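# Reorient the spanner inside the right hand

## Task

The spanner starts in the right hand with its handle lying across the fingers, squeezed between the thumb on one side and the index and middle fingers on the other. Rotate it within that hand until its orientation relative to the hand, and the point along the handle where it is held, both match the two goal pictures. Only the right hand may act on it; its wrist camera, that camera's bracket and the right arm's final link count as part of the hand. The left arm and left hand must never touch the right hand. The task fails if the spanner contacts anything else or leaves the hand. To finish, keep it motionless briefly with no right-hand motor reading "moving", then declare completion. At that moment the grip must be tight enough that the spanner would stay in place however the hand is turned or moved.

## Robot and tools

Robot: two arms, left_arm and right_arm, each ending in a five-digit hand; the right arm carries a right hand, the left arm a mirrored left hand. This job uses only the right hand; the left arm should stay clear of it.

Frames. Scene frame: origin at table height midway between the nominal bases, +z up, +x out over the table, left_arm on the +y side. Bases: left_arm (-0.035, +0.367, +0.030) m, right_arm (+0.030, -0.236, +0.013) m. Each arm reports its hand pose (end_effector_position in metres, end_effector_quat_wxyz) in its own base frame. The hand point sits 0.05 m in front of the palm and 0.15 m from the wrist face along the fingers. Its +z runs along straight fingers, +y out of the palm, +x across the palm away from the thumb (for the left hand +x points toward the thumb). Finger centre lines lie 0.06 m behind the point along -y; a wrist bracket on the little-finger side can collide with things.

The 28-number row. Every action row holds 28 values, each in [-1, 1], covering both arms even if one is idle: left dx, dy, dz, rx, ry, rz; left little, ring, middle, index, thumb_bend, thumb_turn; left force_limit, speed; then the same 14 for the right arm. The six pose numbers are an offset, not a pose: they are measured from that arm's Hand target at the start of the action, along that Hand target's own axes. 1.0 equals 0.6 m of translation or 180 degrees of rotation; rx, ry, rz form one rotation vector. All rows in an action count from the same start, and repeating an offset in a new action moves further. Sending six zeros re-requests the current Hand target. Finger numbers are targets (positions, not offsets): +1 open/straight, -1 curled. thumb_bend +1 straight, -1 fully bent; thumb_turn +1 beside the palm, -1 in front of it opposite the fingers. force_limit maps -1..+1 to about 0..10 N at the fingertip (0..15 N for the two thumb motors); speed rises linearly from near zero at -1 to full at +0.48 and stays full above that (full travel 0.49 s). No hand value means "unchanged": to keep a hand as it is, resend the last eight numbers actually executed for it; if none has run yet, send its hand_measured six, then hand_force_limit and hand_speed.

Tools.
execute_actions(actions, cameras): actions is a list of actions; each action is up to 15 rows at 1/30 s per row, the last row held to fill 15 steps. cameras lists camera names, ["all"], or []; images come back only for an empty actions list or when requested.
move(target, speed, blend, blocking, cameras): target is one 28-number row or a list of up to 15 rows, each still an offset from the same starting Hand targets. speed in m/s, 0.002 to 4.3 (default 0.25), turning limited to twice that in rad/s; one value or one per target. blend in metres rounds corners of a list; 0 stops at each. All paths finish together, at least 0.5 s and at most 10 s. Paths ignore obstacles. blocking=false returns early while motion continues.
wait(seconds 0 to 10, cameras): lets time pass holding commands.
stop(cameras): brakes a running move.
zoom_image(camera, region [x0,y0,x1,y1] pixels, max 504x504): enlarges part of the latest image of cam_high, cam_left_wrist or cam_right_wrist (each 672x504).
show_instructions(): displays the reference/goal pictures.
finished_scene(scene): integer, the current scene number; irreversible, call it once the goal is held.

Results. Each call returns state: end_effector_position/quat per arm, Hand target (the last commanded pose after clipping, base for the next offset), joint positions, velocities ("within noise" when still) and torques. For each hand: hand_measured (positions on the target scale), hand_stopped_by (moving, target, force, stalled, fault), hand_load_n (fingertip load, positive when pushed open; near 0 means the grip is lost), hand_force_limit, hand_speed. A move adds a "move:" line such as done, off_target, moving, held or fault, plus limits like paced or held. Possible MOTOR HOT or OVER-TEMPERATURE FAULT lines warn of overheating.

Behaviour to expect. The arm tracks loosely and often rests 1 to 5 cm short, usually low; the controller limits each step's orientation change to 40 degrees. A finger motor only starts when its target changes by at least 0.002; it locks when it arrives or hits force_limit, and resists about 15 N while locked. To grip harder, raise force_limit and send a target more closed than hand_measured; to release, send one more open. Close slowly (speed about -0.94 or less) for gentle contact. Typical object width with the thumb opposed is 0.035 to 0.065 m, handles down to about 0.025 m.

Avoid: letting the spanner drop, slip out, or touch the table or other arm; any contact between the two arms; fast swings or hard pushes; excess finger force; passing the hand close to its own base; long stretched or blocked poses, which heat motors. Regrip in small steps, checking hand_load_n and the cam_right_wrist view against the goal pictures, and end with a firm, stationary grip.

Each tool is called after "Emit:" as a command line: name --argument value for each argument, lists and objects as JSON in quotes; but a table of rows of numbers goes row by row, as --pt "numbers of a row", without its own name.

Reference images:

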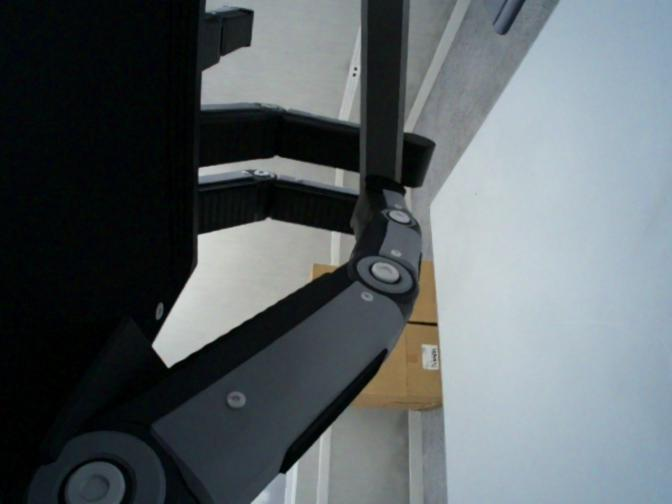

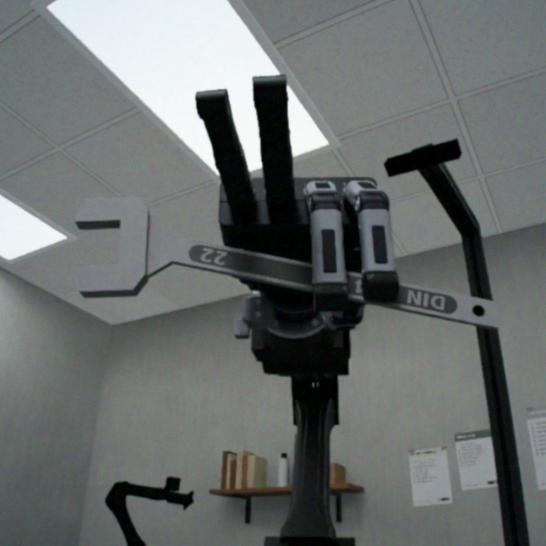

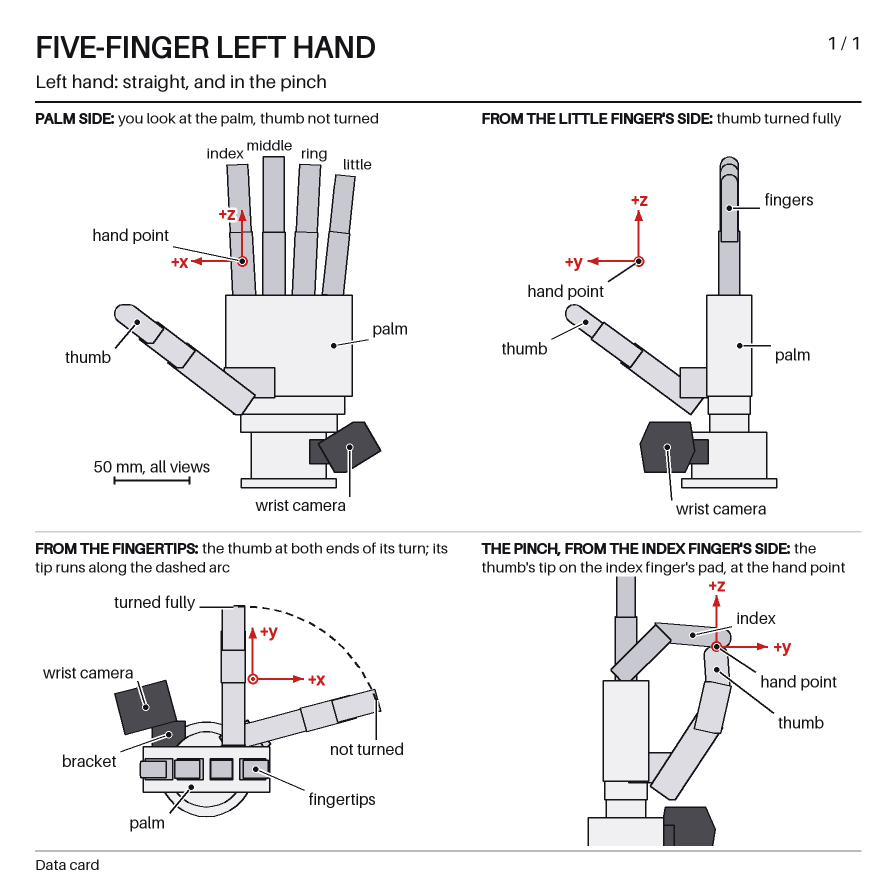

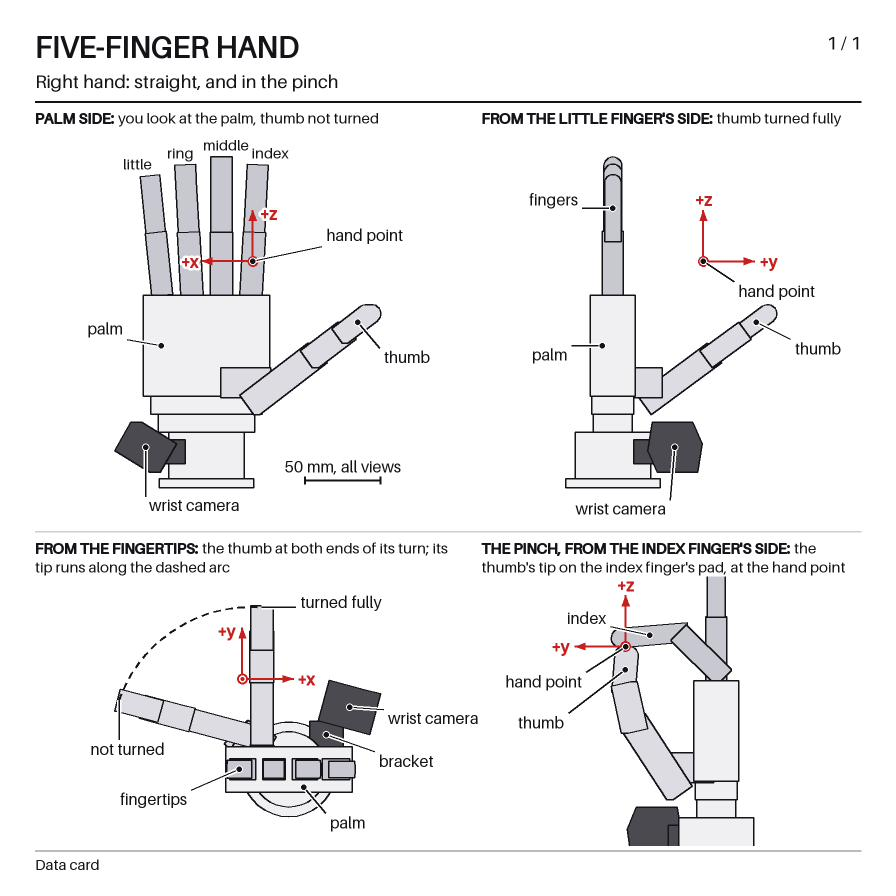

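## Session

Emit:
execute_actions --actions '[]'

Scene clock: 0.00 s.
left_arm: end_effector_position=(+0.4292, +0.3414, +0.4156) hand_measured=(+1.000, +1.000, +1.000, +1.000, +1.000, +1.000) hand_load_n=(+0.0, +0.0, +0.0, +0.0, +0.0, +0.0) hand_stopped_by=(target, target, target, target, target, target) hand_force_limit=0.00 hand_speed=-0.80 end_effector_quat_wxyz=(+0.636, -0.649, +0.294, -0.296) | right_arm: end_effector_position=(+0.4020, +0.1895, +0.2822) hand_measured=(+1.000, +1.000, -0.188, -0.190, +0.026, -0.900) hand_load_n=(+0.0, +0.0, +8.5, +10.5, +2.0, -0.5) hand_stopped_by=(target, target, force, force, target, target) hand_force_limit=1.00 hand_speed=-0.90 end_effector_quat_wxyz=(+0.588, -0.601, +0.398, -0.366)
Joint positions: left_arm=[0.741 1.069 1.028 0.026 0.03 -0.009] | right_arm=[0.322 0.815 0.549 0.226 -0.107 0.024]
Joint velocities: within noise
Joint torques (N m): no reading
Heat: left arm: hottest elbow 26 °C; right arm: hottest wrist pitch 27 °C.
Hand target: left_arm +0.4307, +0.3427, +0.4366; +0.648, -0.637, +0.289, -0.301 | right_arm +0.4060, +0.1909, +0.2978; +0.596, -0.594, +0.392, -0.372

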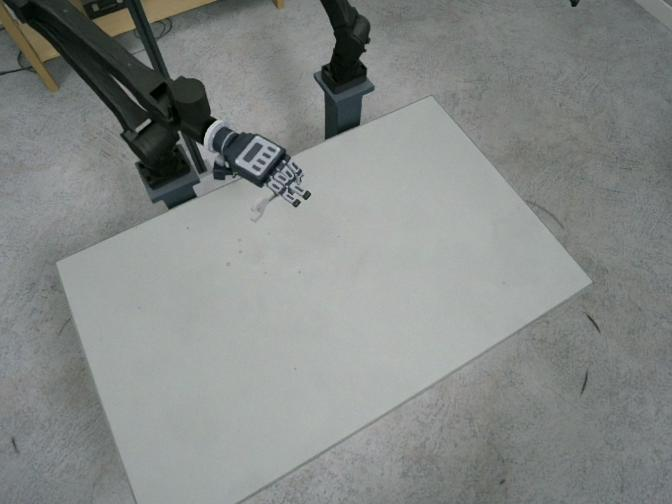

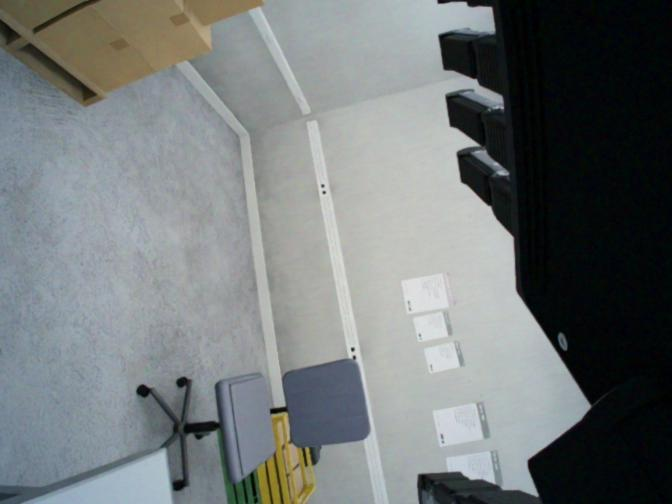

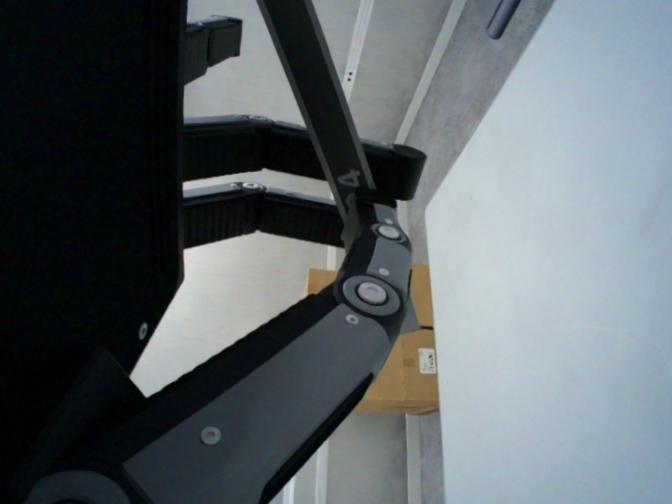

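Emit:
zoom_image --camera "cam_right_wrist" --region '[180, 0, 460, 260]'

Emit:
zoom_image --camera "cam_high" --region '[200, 120, 330, 230]'

Emit:
show_instructions

Scaled by 1.800 from the camera's 672x504 image, which has a finer 960x720 frame.

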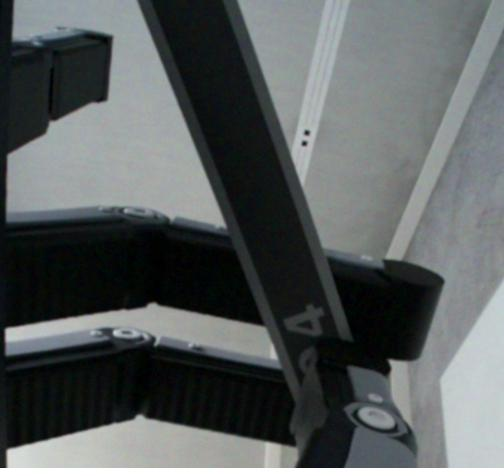

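Scaled by 3.877 from the camera's 672x504 image, which has a finer 960x720 frame.

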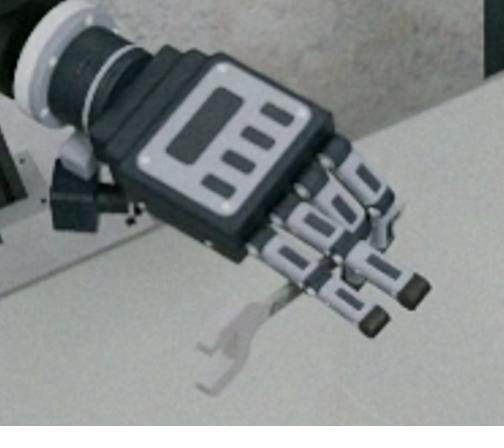

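Reference images for this scene: goal picture from the wrist camera place, goal picture from beyond the fingertips, FIVE-FINGER LEFT HAND page 1, FIVE-FINGER HAND page 1.

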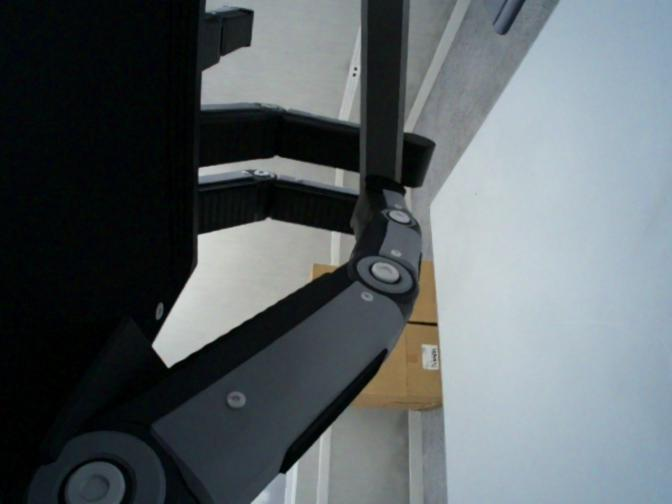

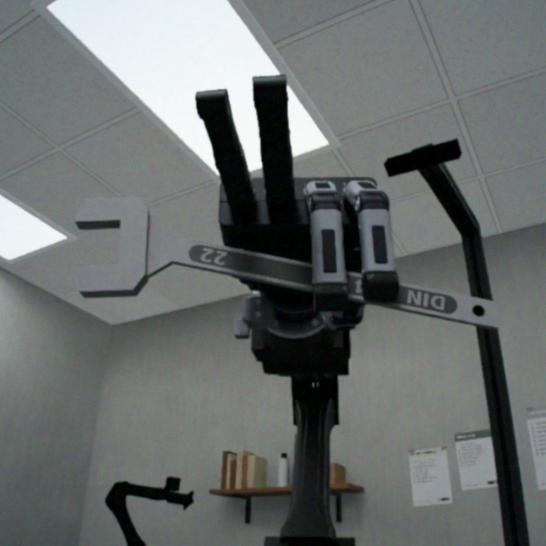

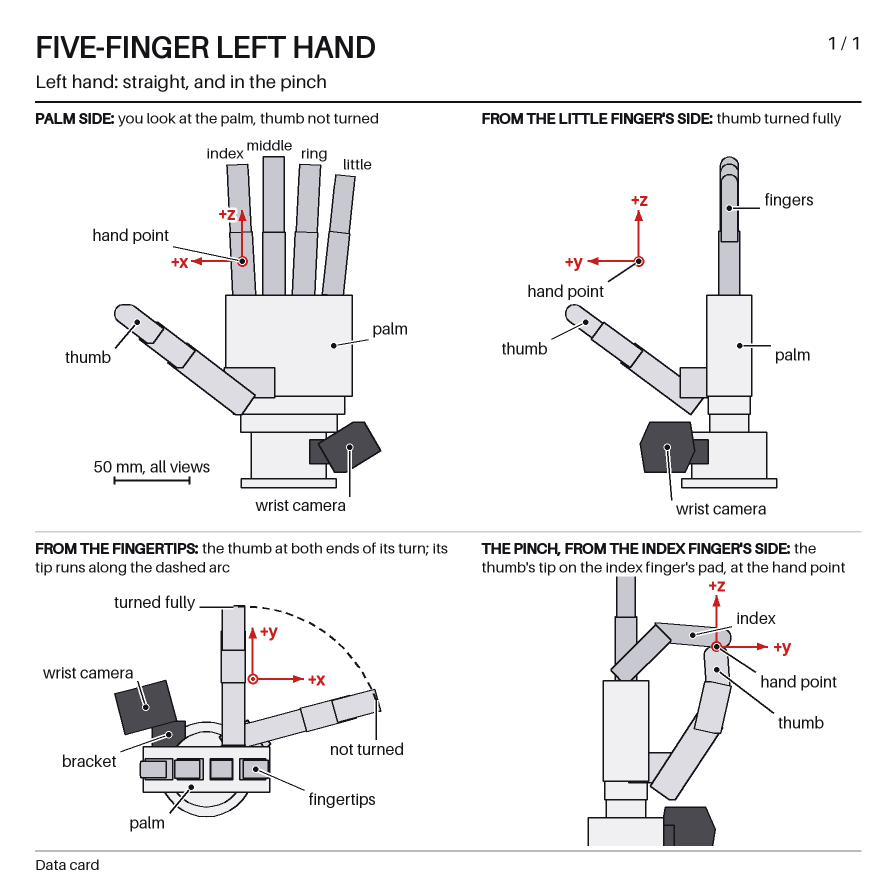

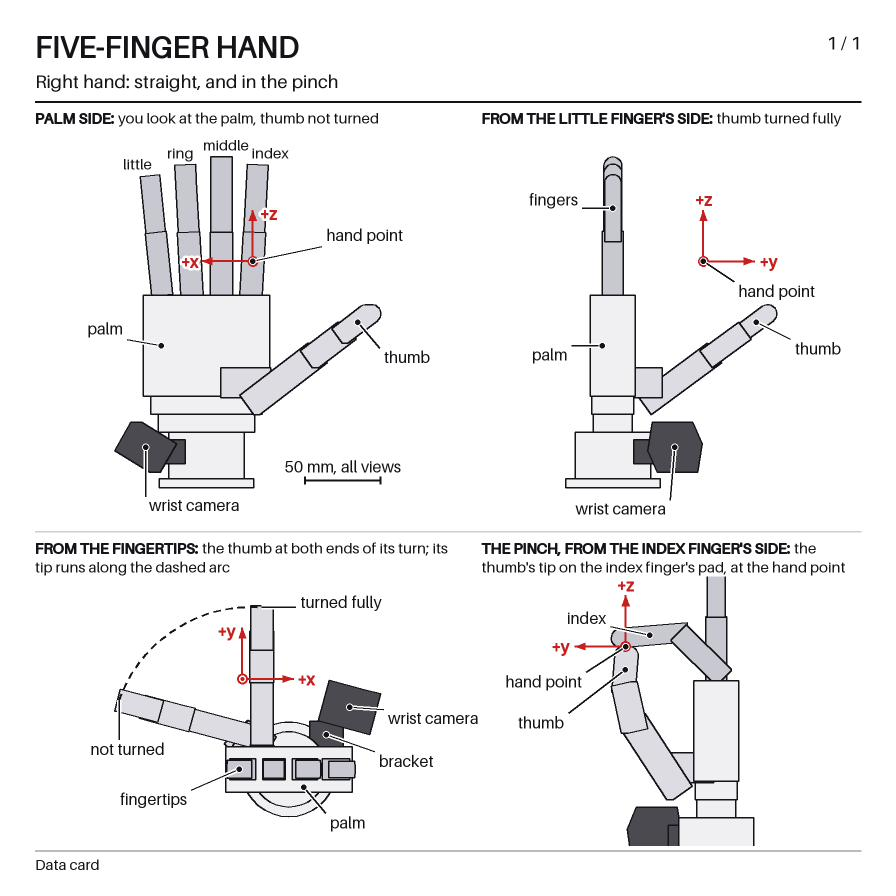

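Emit:
move --target '[0,0,0,0,0,0,1,1,1,1,1,1,0,-0.8, 0.129,-0.251,-0.072,0.145,0.231,-0.348,1,1,-0.188,-0.190,0.026,-0.9,1,-0.9]' --speed 0.2 --cameras '["cam_high","cam_right_wrist"]'

Scene clock: 56.50 s.
left_arm: end_effector_position=(+0.4292, +0.3414, +0.4156) hand_measured=(+1.000, +1.000, +1.000, +1.000, +1.000, +1.000) hand_load_n=(+0.0, +0.0, +0.0, +0.0, +0.0, +0.0) hand_stopped_by=(target, target, target, target, target, target) hand_force_limit=0.00 hand_speed=-0.80 end_effector_quat_wxyz=(+0.636, -0.649, +0.294, -0.296) | right_arm: end_effector_position=(+0.4028, +0.1057, +0.4494) hand_measured=(+1.000, +1.000, -0.186, -0.190, +0.026, -0.900) hand_load_n=(+0.0, +0.0, +6.5, +12.0, +3.0, -0.5) hand_stopped_by=(target, target, target, force, target, target) hand_force_limit=1.00 hand_speed=-0.90 end_effector_quat_wxyz=(-0.277, +0.407, -0.127, +0.861)
Joint positions: left_arm=[0.741 1.069 1.028 0.026 0.03 -0.009] | right_arm=[0.565 0.933 0.517 1.187 0.42 -1.333]
Joint velocities: left_arm=[within noise] | right_arm=[-0.005 -0.005 -0.012 -0.007 -0.051 -0.154]
Joint torques (N m): left_arm=[-0.67 -6.89 10.29 2.13 0.11 -0.02] | right_arm=[-1.32 -1.55 8.29 2.29 -0.5 -0.18]
Heat: left arm: hottest elbow 39 °C; right arm: hottest elbow 39 °C.
Hand target: left_arm +0.4307, +0.3427, +0.4366; +0.648, -0.637, +0.289, -0.301 | right_arm +0.4024, +0.1000, +0.4468; -0.264, +0.405, -0.123, +0.867
Off the commanded pose: left_arm 0.021 m, 2 deg | right_arm 0.006 m, 2 deg.
move: off_target (left_arm)
camera_calibration:
cam_right_wrist: T_world_to_cam=[[0.269029, -0.916492, -0.296083, 0.127482], [0.0950281, 0.331176, -0.938772, 0.345623], [0.958432, 0.224421, 0.176189, -0.376576], [0, 0, 0, 1]] pos_world=[0.293782, 0.0868857, 0.428554]
Images, in order (width x height): cam_high 672x504, cam_right_wrist 672x504.

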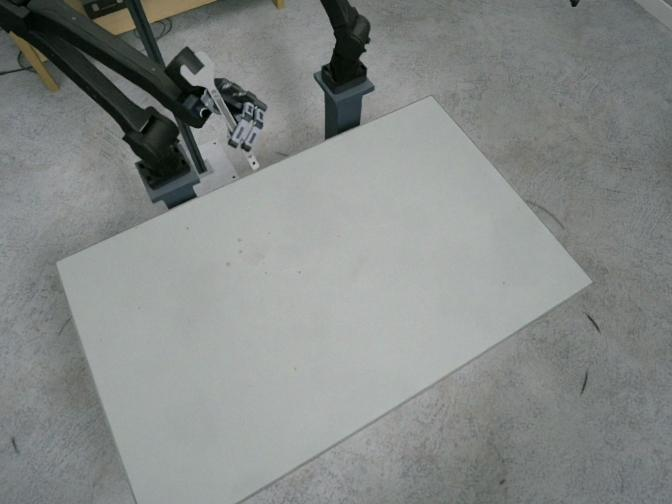

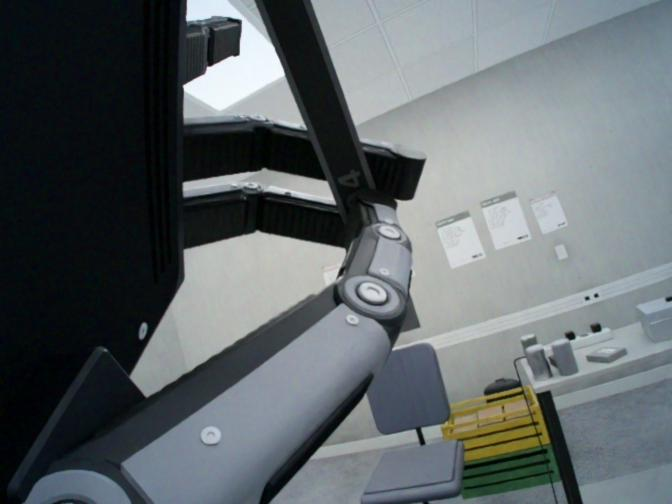

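Emit:
zoom_image --camera "cam_high" --region '[160, 30, 290, 190]'

Emit:
zoom_image --camera "cam_right_wrist" --region '[180, 0, 460, 260]'

Scaled by 3.150 from the camera's 672x504 image, which has a finer 960x720 frame.

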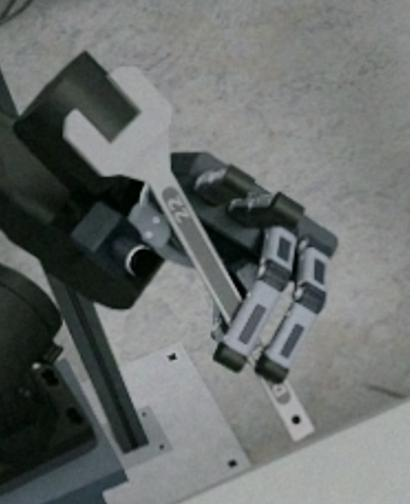

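Scaled by 1.800 from the camera's 672x504 image, which has a finer 960x720 frame.

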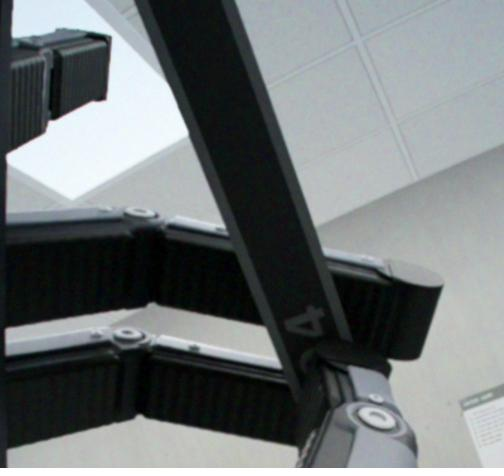

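Emit:
execute_actions --actions '[[[0,0,0,0,0,0,1,1,1,1,1,1,0,-0.8,0,0,0,0,0,0,1,1,-0.184,-0.186,0.026,-0.9,1,-0.94]]]'

Scene clock: 71.97 s.
left_arm: end_effector_position=(+0.4292, +0.3414, +0.4156) hand_measured=(+1.000, +1.000, +1.000, +1.000, +1.000, +1.000) hand_load_n=(+0.0, -0.5, +0.0, +0.0, +0.0, +0.0) hand_stopped_by=(target, target, target, target, target, target) hand_force_limit=0.00 hand_speed=-0.80 end_effector_quat_wxyz=(+0.636, -0.649, +0.294, -0.296) | right_arm: end_effector_position=(+0.4028, +0.1057, +0.4494) hand_measured=(+1.000, +1.000, -0.182, -0.184, +0.026, -0.900) hand_load_n=(+0.0, +0.0, +5.0, +10.5, +2.5, -0.5) hand_stopped_by=(target, target, target, force, target, target) hand_force_limit=1.00 hand_speed=-0.94 end_effector_quat_wxyz=(-0.277, +0.407, -0.127, +0.861)
Joint positions: left_arm=[0.741 1.069 1.028 0.026 0.03 -0.009] | right_arm=[0.565 0.933 0.517 1.187 0.42 -1.334]
Joint torques (N m): left_arm=[-0.73 -6.83 10.3 2.09 0.11 -0.02] | right_arm=[-1.49 -1.85 8.47 2.29 -0.43 -0.19]
Heat: left arm: hottest elbow 41 °C; right arm: hottest elbow 37 °C.
Hand target: left_arm +0.4307, +0.3427, +0.4366; +0.648, -0.637, +0.289, -0.301 | right_arm +0.4024, +0.1000, +0.4468; -0.264, +0.405, -0.123, +0.867
Off the commanded pose: left_arm 0.021 m, 2 deg | right_arm 0.006 m, 2 deg.
Step readings (end_effector_position of left_arm | right_arm):
0: (+0.4292, +0.3414, +0.4156) | (+0.4028, +0.1057, +0.4494)
1: (+0.4292, +0.3414, +0.4156) | (+0.4028, +0.1057, +0.4494)
2: (+0.4292, +0.3414, +0.4156) | (+0.4028, +0.1057, +0.4494)
4: (+0.4292, +0.3414, +0.4156) | (+0.4028, +0.1057, +0.4494)
8: (+0.4292, +0.3414, +0.4156) | (+0.4028, +0.1057, +0.4494)
15: (+0.4292, +0.3414, +0.4156) | (+0.4028, +0.1057, +0.4494)

Emit:
execute_actions --actions '[[[0,0,0,0,0,0,1,1,1,1,1,1,0,-0.8,0,0,0,0,0,0,1,1,-0.180,-0.174,0.026,-0.9,1,-0.94]]]' --cameras '["cam_right_wrist"]'

Emit:
zoom_image --camera "cam_right_wrist" --region '[180, 0, 460, 260]'

Scene clock: 74.40 s.
left_arm: end_effector_position=(+0.4292, +0.3414, +0.4156) hand_measured=(+1.000, +1.000, +1.000, +1.000, +1.000, +1.000) hand_load_n=(-0.5, +0.0, +0.0, +0.0, +0.0, -0.5) hand_stopped_by=(target, target, target, target, target, target) hand_force_limit=0.00 hand_speed=-0.80 end_effector_quat_wxyz=(+0.636, -0.649, +0.294, -0.296) | right_arm: end_effector_position=(+0.4028, +0.1057, +0.4495) hand_measured=(+1.000, +1.000, -0.180, -0.172, +0.028, -0.900) hand_load_n=(+0.0, +0.0, +4.0, +7.0, +3.5, +0.0) hand_stopped_by=(target, target, target, target, target, target) hand_force_limit=1.00 hand_speed=-0.94 end_effector_quat_wxyz=(-0.277, +0.407, -0.127, +0.861)
Joint positions: left_arm=[0.741 1.069 1.028 0.026 0.03 -0.009] | right_arm=[0.565 0.933 0.517 1.187 0.419 -1.335]
Joint torques (N m): left_arm=[-0.67 -6.89 10.29 2.11 0.11 -0.02] | right_arm=[-1.96 -1.03 8.44 2.21 -0.5 -0.19]
Heat: left arm: hottest elbow 41 °C; right arm: hottest elbow 37 °C.
Hand target: left_arm +0.4307, +0.3427, +0.4366; +0.648, -0.637, +0.289, -0.301 | right_arm +0.4023, +0.1000, +0.4469; -0.264, +0.405, -0.123, +0.867
Off the commanded pose: left_arm 0.021 m, 2 deg | right_arm 0.006 m, 2 deg.
Step readings (end_effector_position of left_arm | right_arm):
0: (+0.4292, +0.3414, +0.4156) | (+0.4028, +0.1057, +0.4494)
1: (+0.4292, +0.3414, +0.4156) | (+0.4028, +0.1057, +0.4494)
2: (+0.4292, +0.3414, +0.4156) | (+0.4028, +0.1057, +0.4494)
4: (+0.4292, +0.3414, +0.4156) | (+0.4028, +0.1057, +0.4494)
8: (+0.4292, +0.3414, +0.4156) | (+0.4028, +0.1057, +0.4495)
15: (+0.4292, +0.3414, +0.4156) | (+0.4028, +0.1057, +0.4495)
camera_calibration:
cam_right_wrist: T_world_to_cam=[[0.268708, -0.916913, -0.295072, 0.127207], [0.0952994, 0.330142, -0.939108, 0.345871], [0.958496, 0.224226, 0.176093, -0.376554], [0, 0, 0, 1]] pos_world=[0.293782, 0.0868842, 0.428654]
Images, in order (width x height): cam_right_wrist 672x504.

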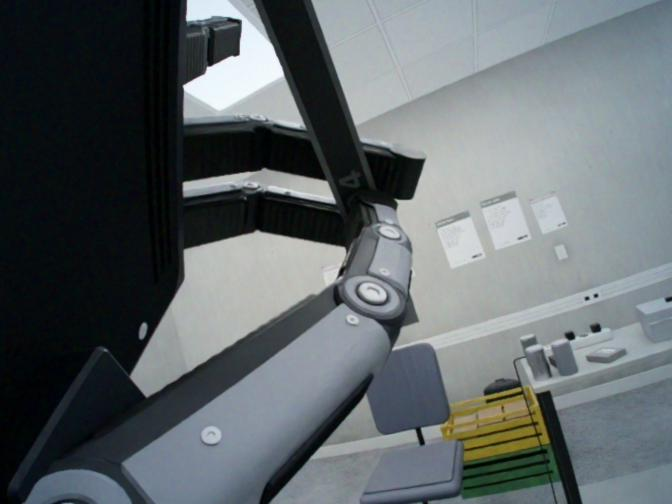

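Scaled by 1.800 from the camera's 672x504 image, which has a finer 960x720 frame.

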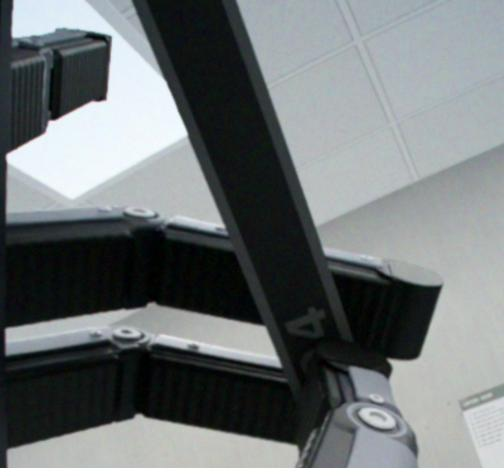

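Emit:
execute_actions --actions '[[[0,0,0,0,0,0,1,1,1,1,1,1,0,-0.8,0,0,0,0,0,0,1,1,-0.180,-0.174,0.026,-0.85,1,-0.95]]]' --cameras '["cam_right_wrist"]'

Emit:
zoom_image --camera "cam_right_wrist" --region '[180, 0, 460, 260]'

Scene clock: 78.43 s.
left_arm: end_effector_position=(+0.4292, +0.3414, +0.4156) hand_measured=(+1.000, +1.000, +1.000, +1.000, +1.000, +1.000) hand_load_n=(+0.0, +0.0, +0.0, +0.0, +0.0, -0.5) hand_stopped_by=(target, target, target, target, target, target) hand_force_limit=0.00 hand_speed=-0.80 end_effector_quat_wxyz=(+0.636, -0.649, +0.294, -0.296) | right_arm: end_effector_position=(+0.4029, +0.1058, +0.4494) hand_measured=(+1.000, +1.000, -0.180, -0.172, +0.028, -0.850) hand_load_n=(+0.0, +0.0, +3.0, +9.0, +3.0, -5.0) hand_stopped_by=(target, target, target, target, target, target) hand_force_limit=1.00 hand_speed=-0.95 end_effector_quat_wxyz=(-0.277, +0.407, -0.127, +0.861)
Joint positions: left_arm=[0.741 1.069 1.028 0.026 0.03 -0.009] | right_arm=[0.565 0.934 0.517 1.187 0.419 -1.335]
Joint torques (N m): left_arm=[-0.67 -6.89 10.29 2.11 0.11 -0.02] | right_arm=[-1.9 -1.49 8.42 2.25 -0.46 -0.19]
Heat: left arm: hottest elbow 41 °C; right arm: hottest elbow 37 °C.
Hand target: left_arm +0.4307, +0.3427, +0.4366; +0.648, -0.637, +0.289, -0.301 | right_arm +0.4024, +0.1000, +0.4468; -0.264, +0.405, -0.123, +0.867
Off the commanded pose: left_arm 0.021 m, 2 deg | right_arm 0.006 m, 2 deg.
Step readings (end_effector_position of left_arm | right_arm):
0: (+0.4292, +0.3414, +0.4156) | (+0.4028, +0.1057, +0.4495)
1: (+0.4292, +0.3414, +0.4156) | (+0.4028, +0.1057, +0.4495)
2: (+0.4292, +0.3414, +0.4156) | (+0.4028, +0.1057, +0.4495)
4: (+0.4292, +0.3414, +0.4156) | (+0.4028, +0.1057, +0.4495)
8: (+0.4292, +0.3414, +0.4156) | (+0.4028, +0.1057, +0.4495)
15: (+0.4292, +0.3414, +0.4156) | (+0.4029, +0.1058, +0.4493)
camera_calibration:
cam_right_wrist: T_world_to_cam=[[0.268708, -0.916913, -0.295072, 0.127151], [0.0952994, 0.330142, -0.939108, 0.345767], [0.958496, 0.224226, 0.176093, -0.376632], [0, 0, 0, 1]] pos_world=[0.293882, 0.0868842, 0.428554]
Images, in order (width x height): cam_right_wrist 672x504.

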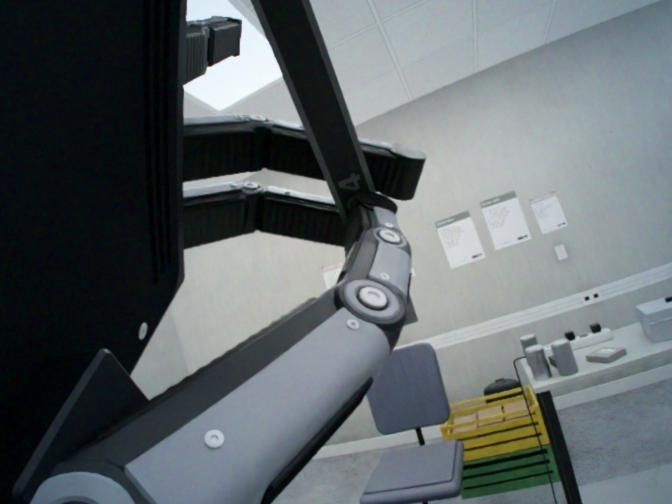

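Scaled by 1.800 from the camera's 672x504 image, which has a finer 960x720 frame.

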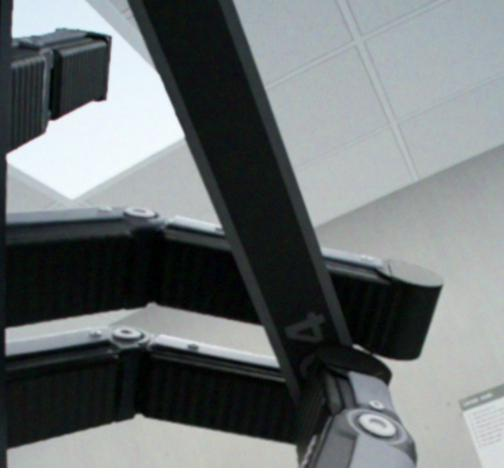

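Emit:
execute_actions --actions '[[[0,0,0,0,0,0,1,1,1,1,1,1,0,-0.8,0,0,0,0,0,0,1,1,-0.180,-0.174,0.026,-0.8,1,-0.95]]]' --cameras '["cam_right_wrist"]'

Emit:
zoom_image --camera "cam_right_wrist" --region '[180, 0, 460, 260]'

Scene clock: 82.27 s.
left_arm: end_effector_position=(+0.4292, +0.3414, +0.4156) hand_measured=(+1.000, +1.000, +1.000, +1.000, +1.000, +1.000) hand_load_n=(+0.0, +0.0, +0.0, +0.0, +0.0, +0.0) hand_stopped_by=(target, target, target, target, target, target) hand_force_limit=0.00 hand_speed=-0.80 end_effector_quat_wxyz=(+0.636, -0.649, +0.294, -0.296) | right_arm: end_effector_position=(+0.4028, +0.1057, +0.4494) hand_measured=(+1.000, +1.000, -0.180, -0.172, +0.028, -0.800) hand_load_n=(+0.0, +0.0, +2.0, +10.0, +2.5, -5.0) hand_stopped_by=(target, target, target, target, target, target) hand_force_limit=1.00 hand_speed=-0.95 end_effector_quat_wxyz=(-0.276, +0.408, -0.126, +0.861)
Joint positions: left_arm=[0.741 1.069 1.028 0.026 0.03 -0.009] | right_arm=[0.565 0.934 0.517 1.187 0.419 -1.335]
Joint torques (N m): left_arm=[-0.67 -6.83 10.29 2.1 0.11 -0.03] | right_arm=[-1.67 -1.67 8.61 2.24 -0.41 -0.17]
Heat: left arm: hottest elbow 42 °C; right arm: hottest elbow 36 °C.
Hand target: left_arm +0.4307, +0.3427, +0.4366; +0.648, -0.637, +0.289, -0.301 | right_arm +0.4023, +0.0999, +0.4469; -0.264, +0.405, -0.123, +0.867
Off the commanded pose: left_arm 0.021 m, 2 deg | right_arm 0.006 m, 2 deg.
Step readings (end_effector_position of left_arm | right_arm):
0: (+0.4292, +0.3414, +0.4156) | (+0.4029, +0.1058, +0.4494)
1: (+0.4292, +0.3414, +0.4156) | (+0.4029, +0.1058, +0.4494)
2: (+0.4292, +0.3414, +0.4156) | (+0.4029, +0.1058, +0.4494)
4: (+0.4292, +0.3414, +0.4156) | (+0.4028, +0.1058, +0.4494)
8: (+0.4292, +0.3414, +0.4156) | (+0.4028, +0.1058, +0.4494)
15: (+0.4292, +0.3414, +0.4156) | (+0.4028, +0.1057, +0.4494)
camera_calibration:
cam_right_wrist: T_world_to_cam=[[0.268222, -0.917224, -0.294546, 0.12715], [0.0954118, 0.329539, -0.939308, 0.345976], [0.958621, 0.22384, 0.175904, -0.376476], [0, 0, 0, 1]] pos_world=[0.293783, 0.0868823, 0.428653]
Images, in order (width x height): cam_right_wrist 672x504.

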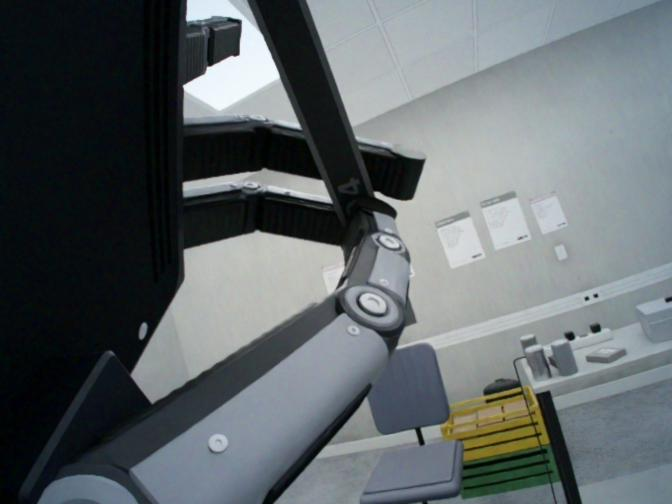

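Scaled by 1.800 from the camera's 672x504 image, which has a finer 960x720 frame.

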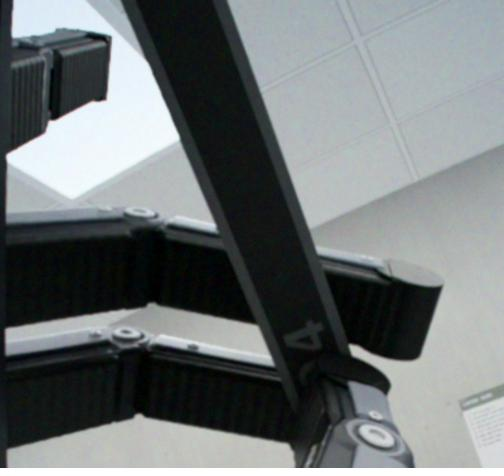

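Emit:
execute_actions --actions '[[[0,0,0,0,0,0,1,1,1,1,1,1,0,-0.8,0,0,0,0,0,0,1,1,-0.180,-0.174,0.026,-0.9,1,-0.93]]]' --cameras '["cam_right_wrist"]'

Emit:
zoom_image --camera "cam_right_wrist" --region '[180, 0, 460, 260]'

Scene clock: 85.93 s.
left_arm: end_effector_position=(+0.4292, +0.3414, +0.4156) hand_measured=(+1.000, +1.000, +1.000, +1.000, +1.000, +1.000) hand_load_n=(+0.0, +0.0, +0.0, +0.0, +0.0, -0.5) hand_stopped_by=(target, target, target, target, target, target) hand_force_limit=0.00 hand_speed=-0.80 end_effector_quat_wxyz=(+0.636, -0.649, +0.294, -0.296) | right_arm: end_effector_position=(+0.4028, +0.1057, +0.4494) hand_measured=(+1.000, +1.000, -0.180, -0.172, +0.028, -0.898) hand_load_n=(+0.0, +0.0, +3.5, +6.5, +4.5, +6.0) hand_stopped_by=(target, target, target, target, target, target) hand_force_limit=1.00 hand_speed=-0.93 end_effector_quat_wxyz=(-0.276, +0.408, -0.126, +0.861)
Joint positions: left_arm=[0.741 1.069 1.028 0.026 0.03 -0.009] | right_arm=[0.565 0.934 0.517 1.187 0.419 -1.335]
Joint torques (N m): left_arm=[-0.67 -6.83 10.29 2.11 0.11 -0.02] | right_arm=[-1.2 -1.85 8.43 2.21 -0.42 -0.17]
Heat: left arm: hottest elbow 42 °C; right arm: hottest elbow 36 °C.
Hand target: left_arm +0.4307, +0.3427, +0.4366; +0.648, -0.637, +0.289, -0.301 | right_arm +0.4023, +0.0999, +0.4469; -0.264, +0.405, -0.123, +0.867
Off the commanded pose: left_arm 0.021 m, 2 deg | right_arm 0.006 m, 2 deg.
Step readings (end_effector_position of left_arm | right_arm):
0: (+0.4292, +0.3414, +0.4156) | (+0.4028, +0.1057, +0.4494)
1: (+0.4292, +0.3414, +0.4156) | (+0.4028, +0.1057, +0.4494)
2: (+0.4292, +0.3414, +0.4156) | (+0.4028, +0.1057, +0.4494)
4: (+0.4292, +0.3414, +0.4156) | (+0.4028, +0.1057, +0.4494)
8: (+0.4292, +0.3414, +0.4156) | (+0.4028, +0.1057, +0.4494)
15: (+0.4292, +0.3414, +0.4156) | (+0.4028, +0.1057, +0.4494)
camera_calibration:
cam_right_wrist: T_world_to_cam=[[0.268222, -0.917224, -0.294546, 0.12715], [0.0954118, 0.329539, -0.939308, 0.345976], [0.958621, 0.22384, 0.175904, -0.376476], [0, 0, 0, 1]] pos_world=[0.293783, 0.0868823, 0.428653]
Images, in order (width x height): cam_right_wrist 672x504.

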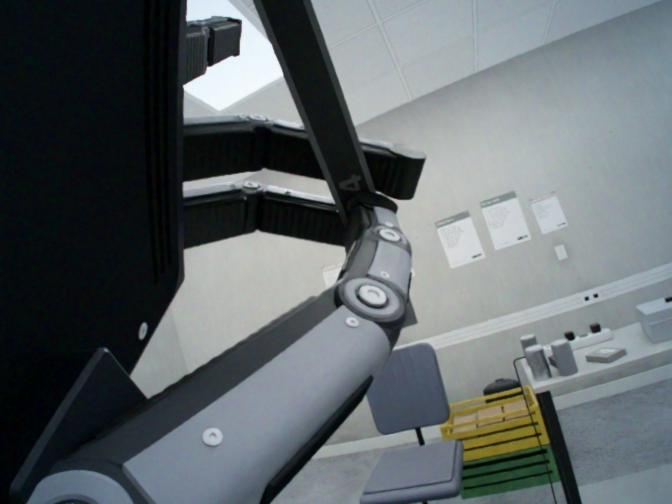

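Scaled by 1.800 from the camera's 672x504 image, which has a finer 960x720 frame.

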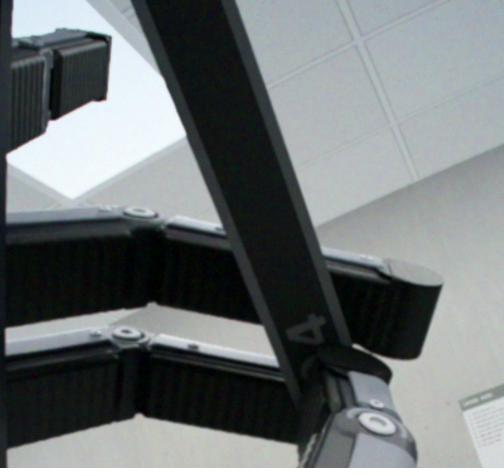

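Emit:
execute_actions --actions '[[[0,0,0,0,0,0,1,1,1,1,1,1,0,-0.8,0,0,0,0,0,0,1,1,-0.176,-0.164,0.026,-0.9,1,-0.94]],[[0,0,0,0,0,0,1,1,1,1,1,1,0,-0.8,0,0,0,0,0,0,1,1,-0.176,-0.164,0.026,-1,1,-0.93]]]' --cameras '["cam_right_wrist"]'

Emit:
zoom_image --camera "cam_right_wrist" --region '[180, 0, 460, 260]'

Scene clock: 92.47 s.
left_arm: end_effector_position=(+0.4292, +0.3414, +0.4156) hand_measured=(+1.000, +1.000, +1.000, +1.000, +1.000, +1.000) hand_load_n=(+0.0, +0.0, +0.0, +0.0, +0.0, +0.0) hand_stopped_by=(target, target, target, target, target, target) hand_force_limit=0.00 hand_speed=-0.80 end_effector_quat_wxyz=(+0.636, -0.649, +0.294, -0.296) | right_arm: end_effector_position=(+0.4029, +0.1058, +0.4494) hand_measured=(+1.000, +1.000, -0.176, -0.162, +0.028, -1.000) hand_load_n=(+0.0, +0.0, +4.5, +3.5, +4.0, +5.5) hand_stopped_by=(target, target, target, target, target, target) hand_force_limit=1.00 hand_speed=-0.93 end_effector_quat_wxyz=(-0.276, +0.408, -0.126, +0.861)
Joint positions: left_arm=[0.741 1.069 1.028 0.026 0.03 -0.009] | right_arm=[0.565 0.934 0.517 1.187 0.419 -1.336]
Joint torques (N m): left_arm=[-0.67 -6.89 10.29 2.11 0.11 -0.02] | right_arm=[-1.79 -1.96 8.43 2.33 -0.44 -0.17]
Heat: left arm: hottest elbow 42 °C; right arm: hottest elbow 36 °C.
Hand target: left_arm +0.4307, +0.3427, +0.4366; +0.648, -0.637, +0.289, -0.301 | right_arm +0.4024, +0.1000, +0.4468; -0.264, +0.405, -0.123, +0.867
Off the commanded pose: left_arm 0.021 m, 2 deg | right_arm 0.006 m, 2 deg.
Step readings (end_effector_position of left_arm | right_arm):
0: (+0.4292, +0.3414, +0.4156) | (+0.4028, +0.1057, +0.4494)
1: (+0.4292, +0.3414, +0.4156) | (+0.4028, +0.1057, +0.4494)
2: (+0.4292, +0.3414, +0.4156) | (+0.4028, +0.1057, +0.4494)
4: (+0.4292, +0.3414, +0.4156) | (+0.4029, +0.1058, +0.4493)
8: (+0.4292, +0.3414, +0.4156) | (+0.4029, +0.1058, +0.4493)
15: (+0.4292, +0.3414, +0.4156) | (+0.4029, +0.1058, +0.4493)
16: (+0.4292, +0.3414, +0.4156) | (+0.4029, +0.1058, +0.4493)
17: (+0.4292, +0.3414, +0.4156) | (+0.4029, +0.1058, +0.4493)
19: (+0.4292, +0.3414, +0.4156) | (+0.4029, +0.1058, +0.4493)
23: (+0.4292, +0.3414, +0.4156) | (+0.4029, +0.1058, +0.4493)
30: (+0.4292, +0.3414, +0.4156) | (+0.4029, +0.1058, +0.4494)
camera_calibration:
cam_right_wrist: T_world_to_cam=[[0.268019, -0.917374, -0.294264, 0.127136], [0.0955654, 0.329248, -0.939395, 0.345857], [0.958662, 0.223654, 0.175914, -0.376577], [0, 0, 0, 1]] pos_world=[0.293883, 0.0869814, 0.428553]
Images, in order (width x height): cam_right_wrist 672x504.

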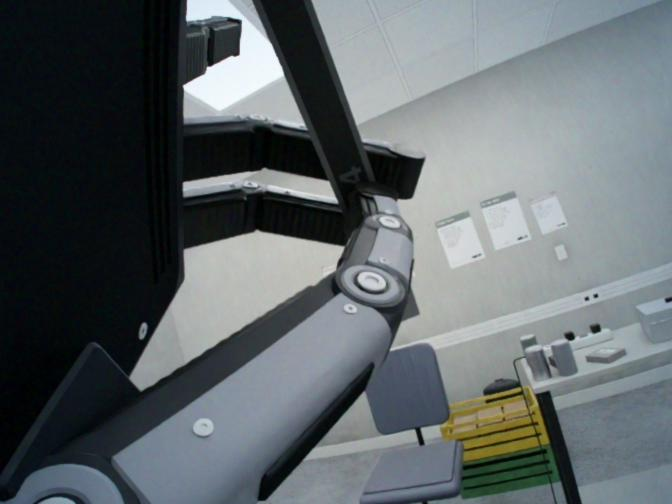

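Scaled by 1.800 from the camera's 672x504 image, which has a finer 960x720 frame.

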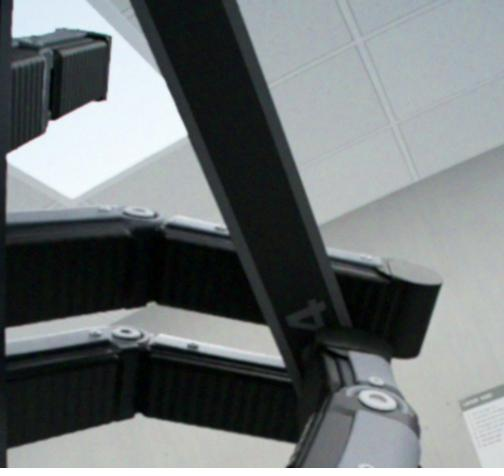

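Emit:
execute_actions --actions '[[[0,0,0,0,0,0,1,1,1,1,1,1,0,-0.8,0,0,0,0,0,0,1,1,-0.168,-0.158,0.026,-1,1,-0.95]],[[0,0,0,0,0,0,1,1,1,1,1,1,0,-0.8,0,0,0,0,0,0,1,1,-0.168,-0.158,0.026,-0.9,1,-0.93]]]' --cameras '["cam_right_wrist"]'

Emit:
zoom_image --camera "cam_right_wrist" --region '[180, 0, 460, 260]'

Scene clock: 98.90 s.
left_arm: end_effector_position=(+0.4292, +0.3414, +0.4156) hand_measured=(+1.000, +1.000, +1.000, +1.000, +1.000, +1.000) hand_load_n=(+0.0, +0.0, +0.0, +0.0, +0.5, +0.0) hand_stopped_by=(target, target, target, target, target, target) hand_force_limit=0.00 hand_speed=-0.80 end_effector_quat_wxyz=(+0.636, -0.649, +0.294, -0.296) | right_arm: end_effector_position=(+0.4029, +0.1058, +0.4494) hand_measured=(+1.000, +1.000, -0.168, -0.156, +0.028, -0.900) hand_load_n=(+0.0, +0.0, +1.5, +7.5, +2.0, -3.0) hand_stopped_by=(target, target, target, target, target, target) hand_force_limit=1.00 hand_speed=-0.93 end_effector_quat_wxyz=(-0.276, +0.408, -0.126, +0.861)
Joint positions: left_arm=[0.741 1.069 1.028 0.026 0.03 -0.009] | right_arm=[0.565 0.934 0.517 1.187 0.419 -1.336]
Joint torques (N m): left_arm=[-0.67 -6.83 10.3 2.13 0.11 -0.02] | right_arm=[-1.73 -1.38 8.42 2.3 -0.44 -0.19]
Heat: left arm: hottest elbow 43 °C; right arm: hottest elbow 36 °C.
Hand target: left_arm +0.4307, +0.3427, +0.4366; +0.648, -0.637, +0.289, -0.301 | right_arm +0.4024, +0.1000, +0.4468; -0.264, +0.405, -0.123, +0.867
Off the commanded pose: left_arm 0.021 m, 2 deg | right_arm 0.006 m, 2 deg.
Step readings (end_effector_position of left_arm | right_arm):
0: (+0.4292, +0.3414, +0.4156) | (+0.4029, +0.1058, +0.4494)
1: (+0.4292, +0.3414, +0.4156) | (+0.4029, +0.1058, +0.4494)
2: (+0.4292, +0.3414, +0.4156) | (+0.4029, +0.1058, +0.4494)
4: (+0.4292, +0.3414, +0.4156) | (+0.4029, +0.1058, +0.4494)
8: (+0.4292, +0.3414, +0.4156) | (+0.4029, +0.1058, +0.4494)
15: (+0.4292, +0.3414, +0.4156) | (+0.4029, +0.1058, +0.4494)
16: (+0.4292, +0.3414, +0.4156) | (+0.4029, +0.1058, +0.4494)
17: (+0.4292, +0.3414, +0.4156) | (+0.4029, +0.1058, +0.4494)
19: (+0.4292, +0.3414, +0.4156) | (+0.4029, +0.1058, +0.4494)
23: (+0.4292, +0.3414, +0.4156) | (+0.4029, +0.1058, +0.4494)
30: (+0.4292, +0.3414, +0.4156) | (+0.4029, +0.1058, +0.4494)
camera_calibration:
cam_right_wrist: T_world_to_cam=[[0.268062, -0.91753, -0.293736, 0.12694], [0.0956825, 0.328743, -0.93956, 0.346031], [0.958638, 0.223755, 0.175915, -0.376597], [0, 0, 0, 1]] pos_world=[0.293883, 0.0869813, 0.428653]
Images, in order (width x height): cam_right_wrist 672x504.

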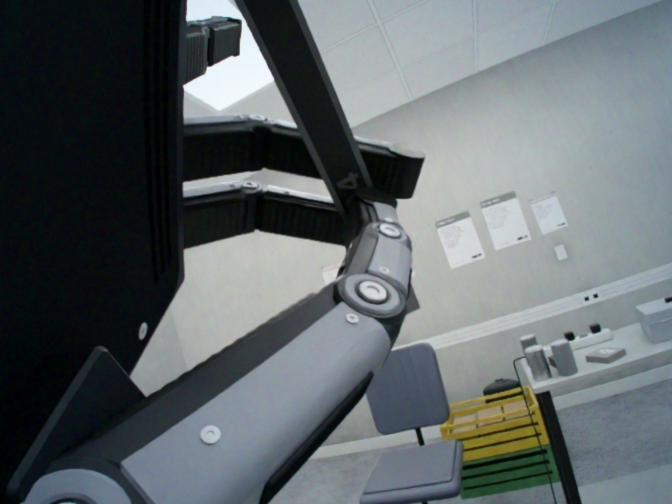

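Scaled by 1.800 from the camera's 672x504 image, which has a finer 960x720 frame.

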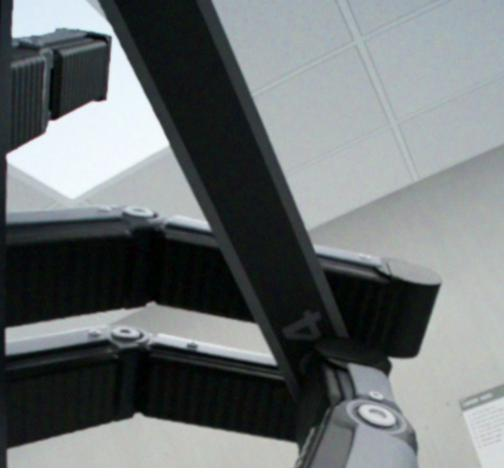

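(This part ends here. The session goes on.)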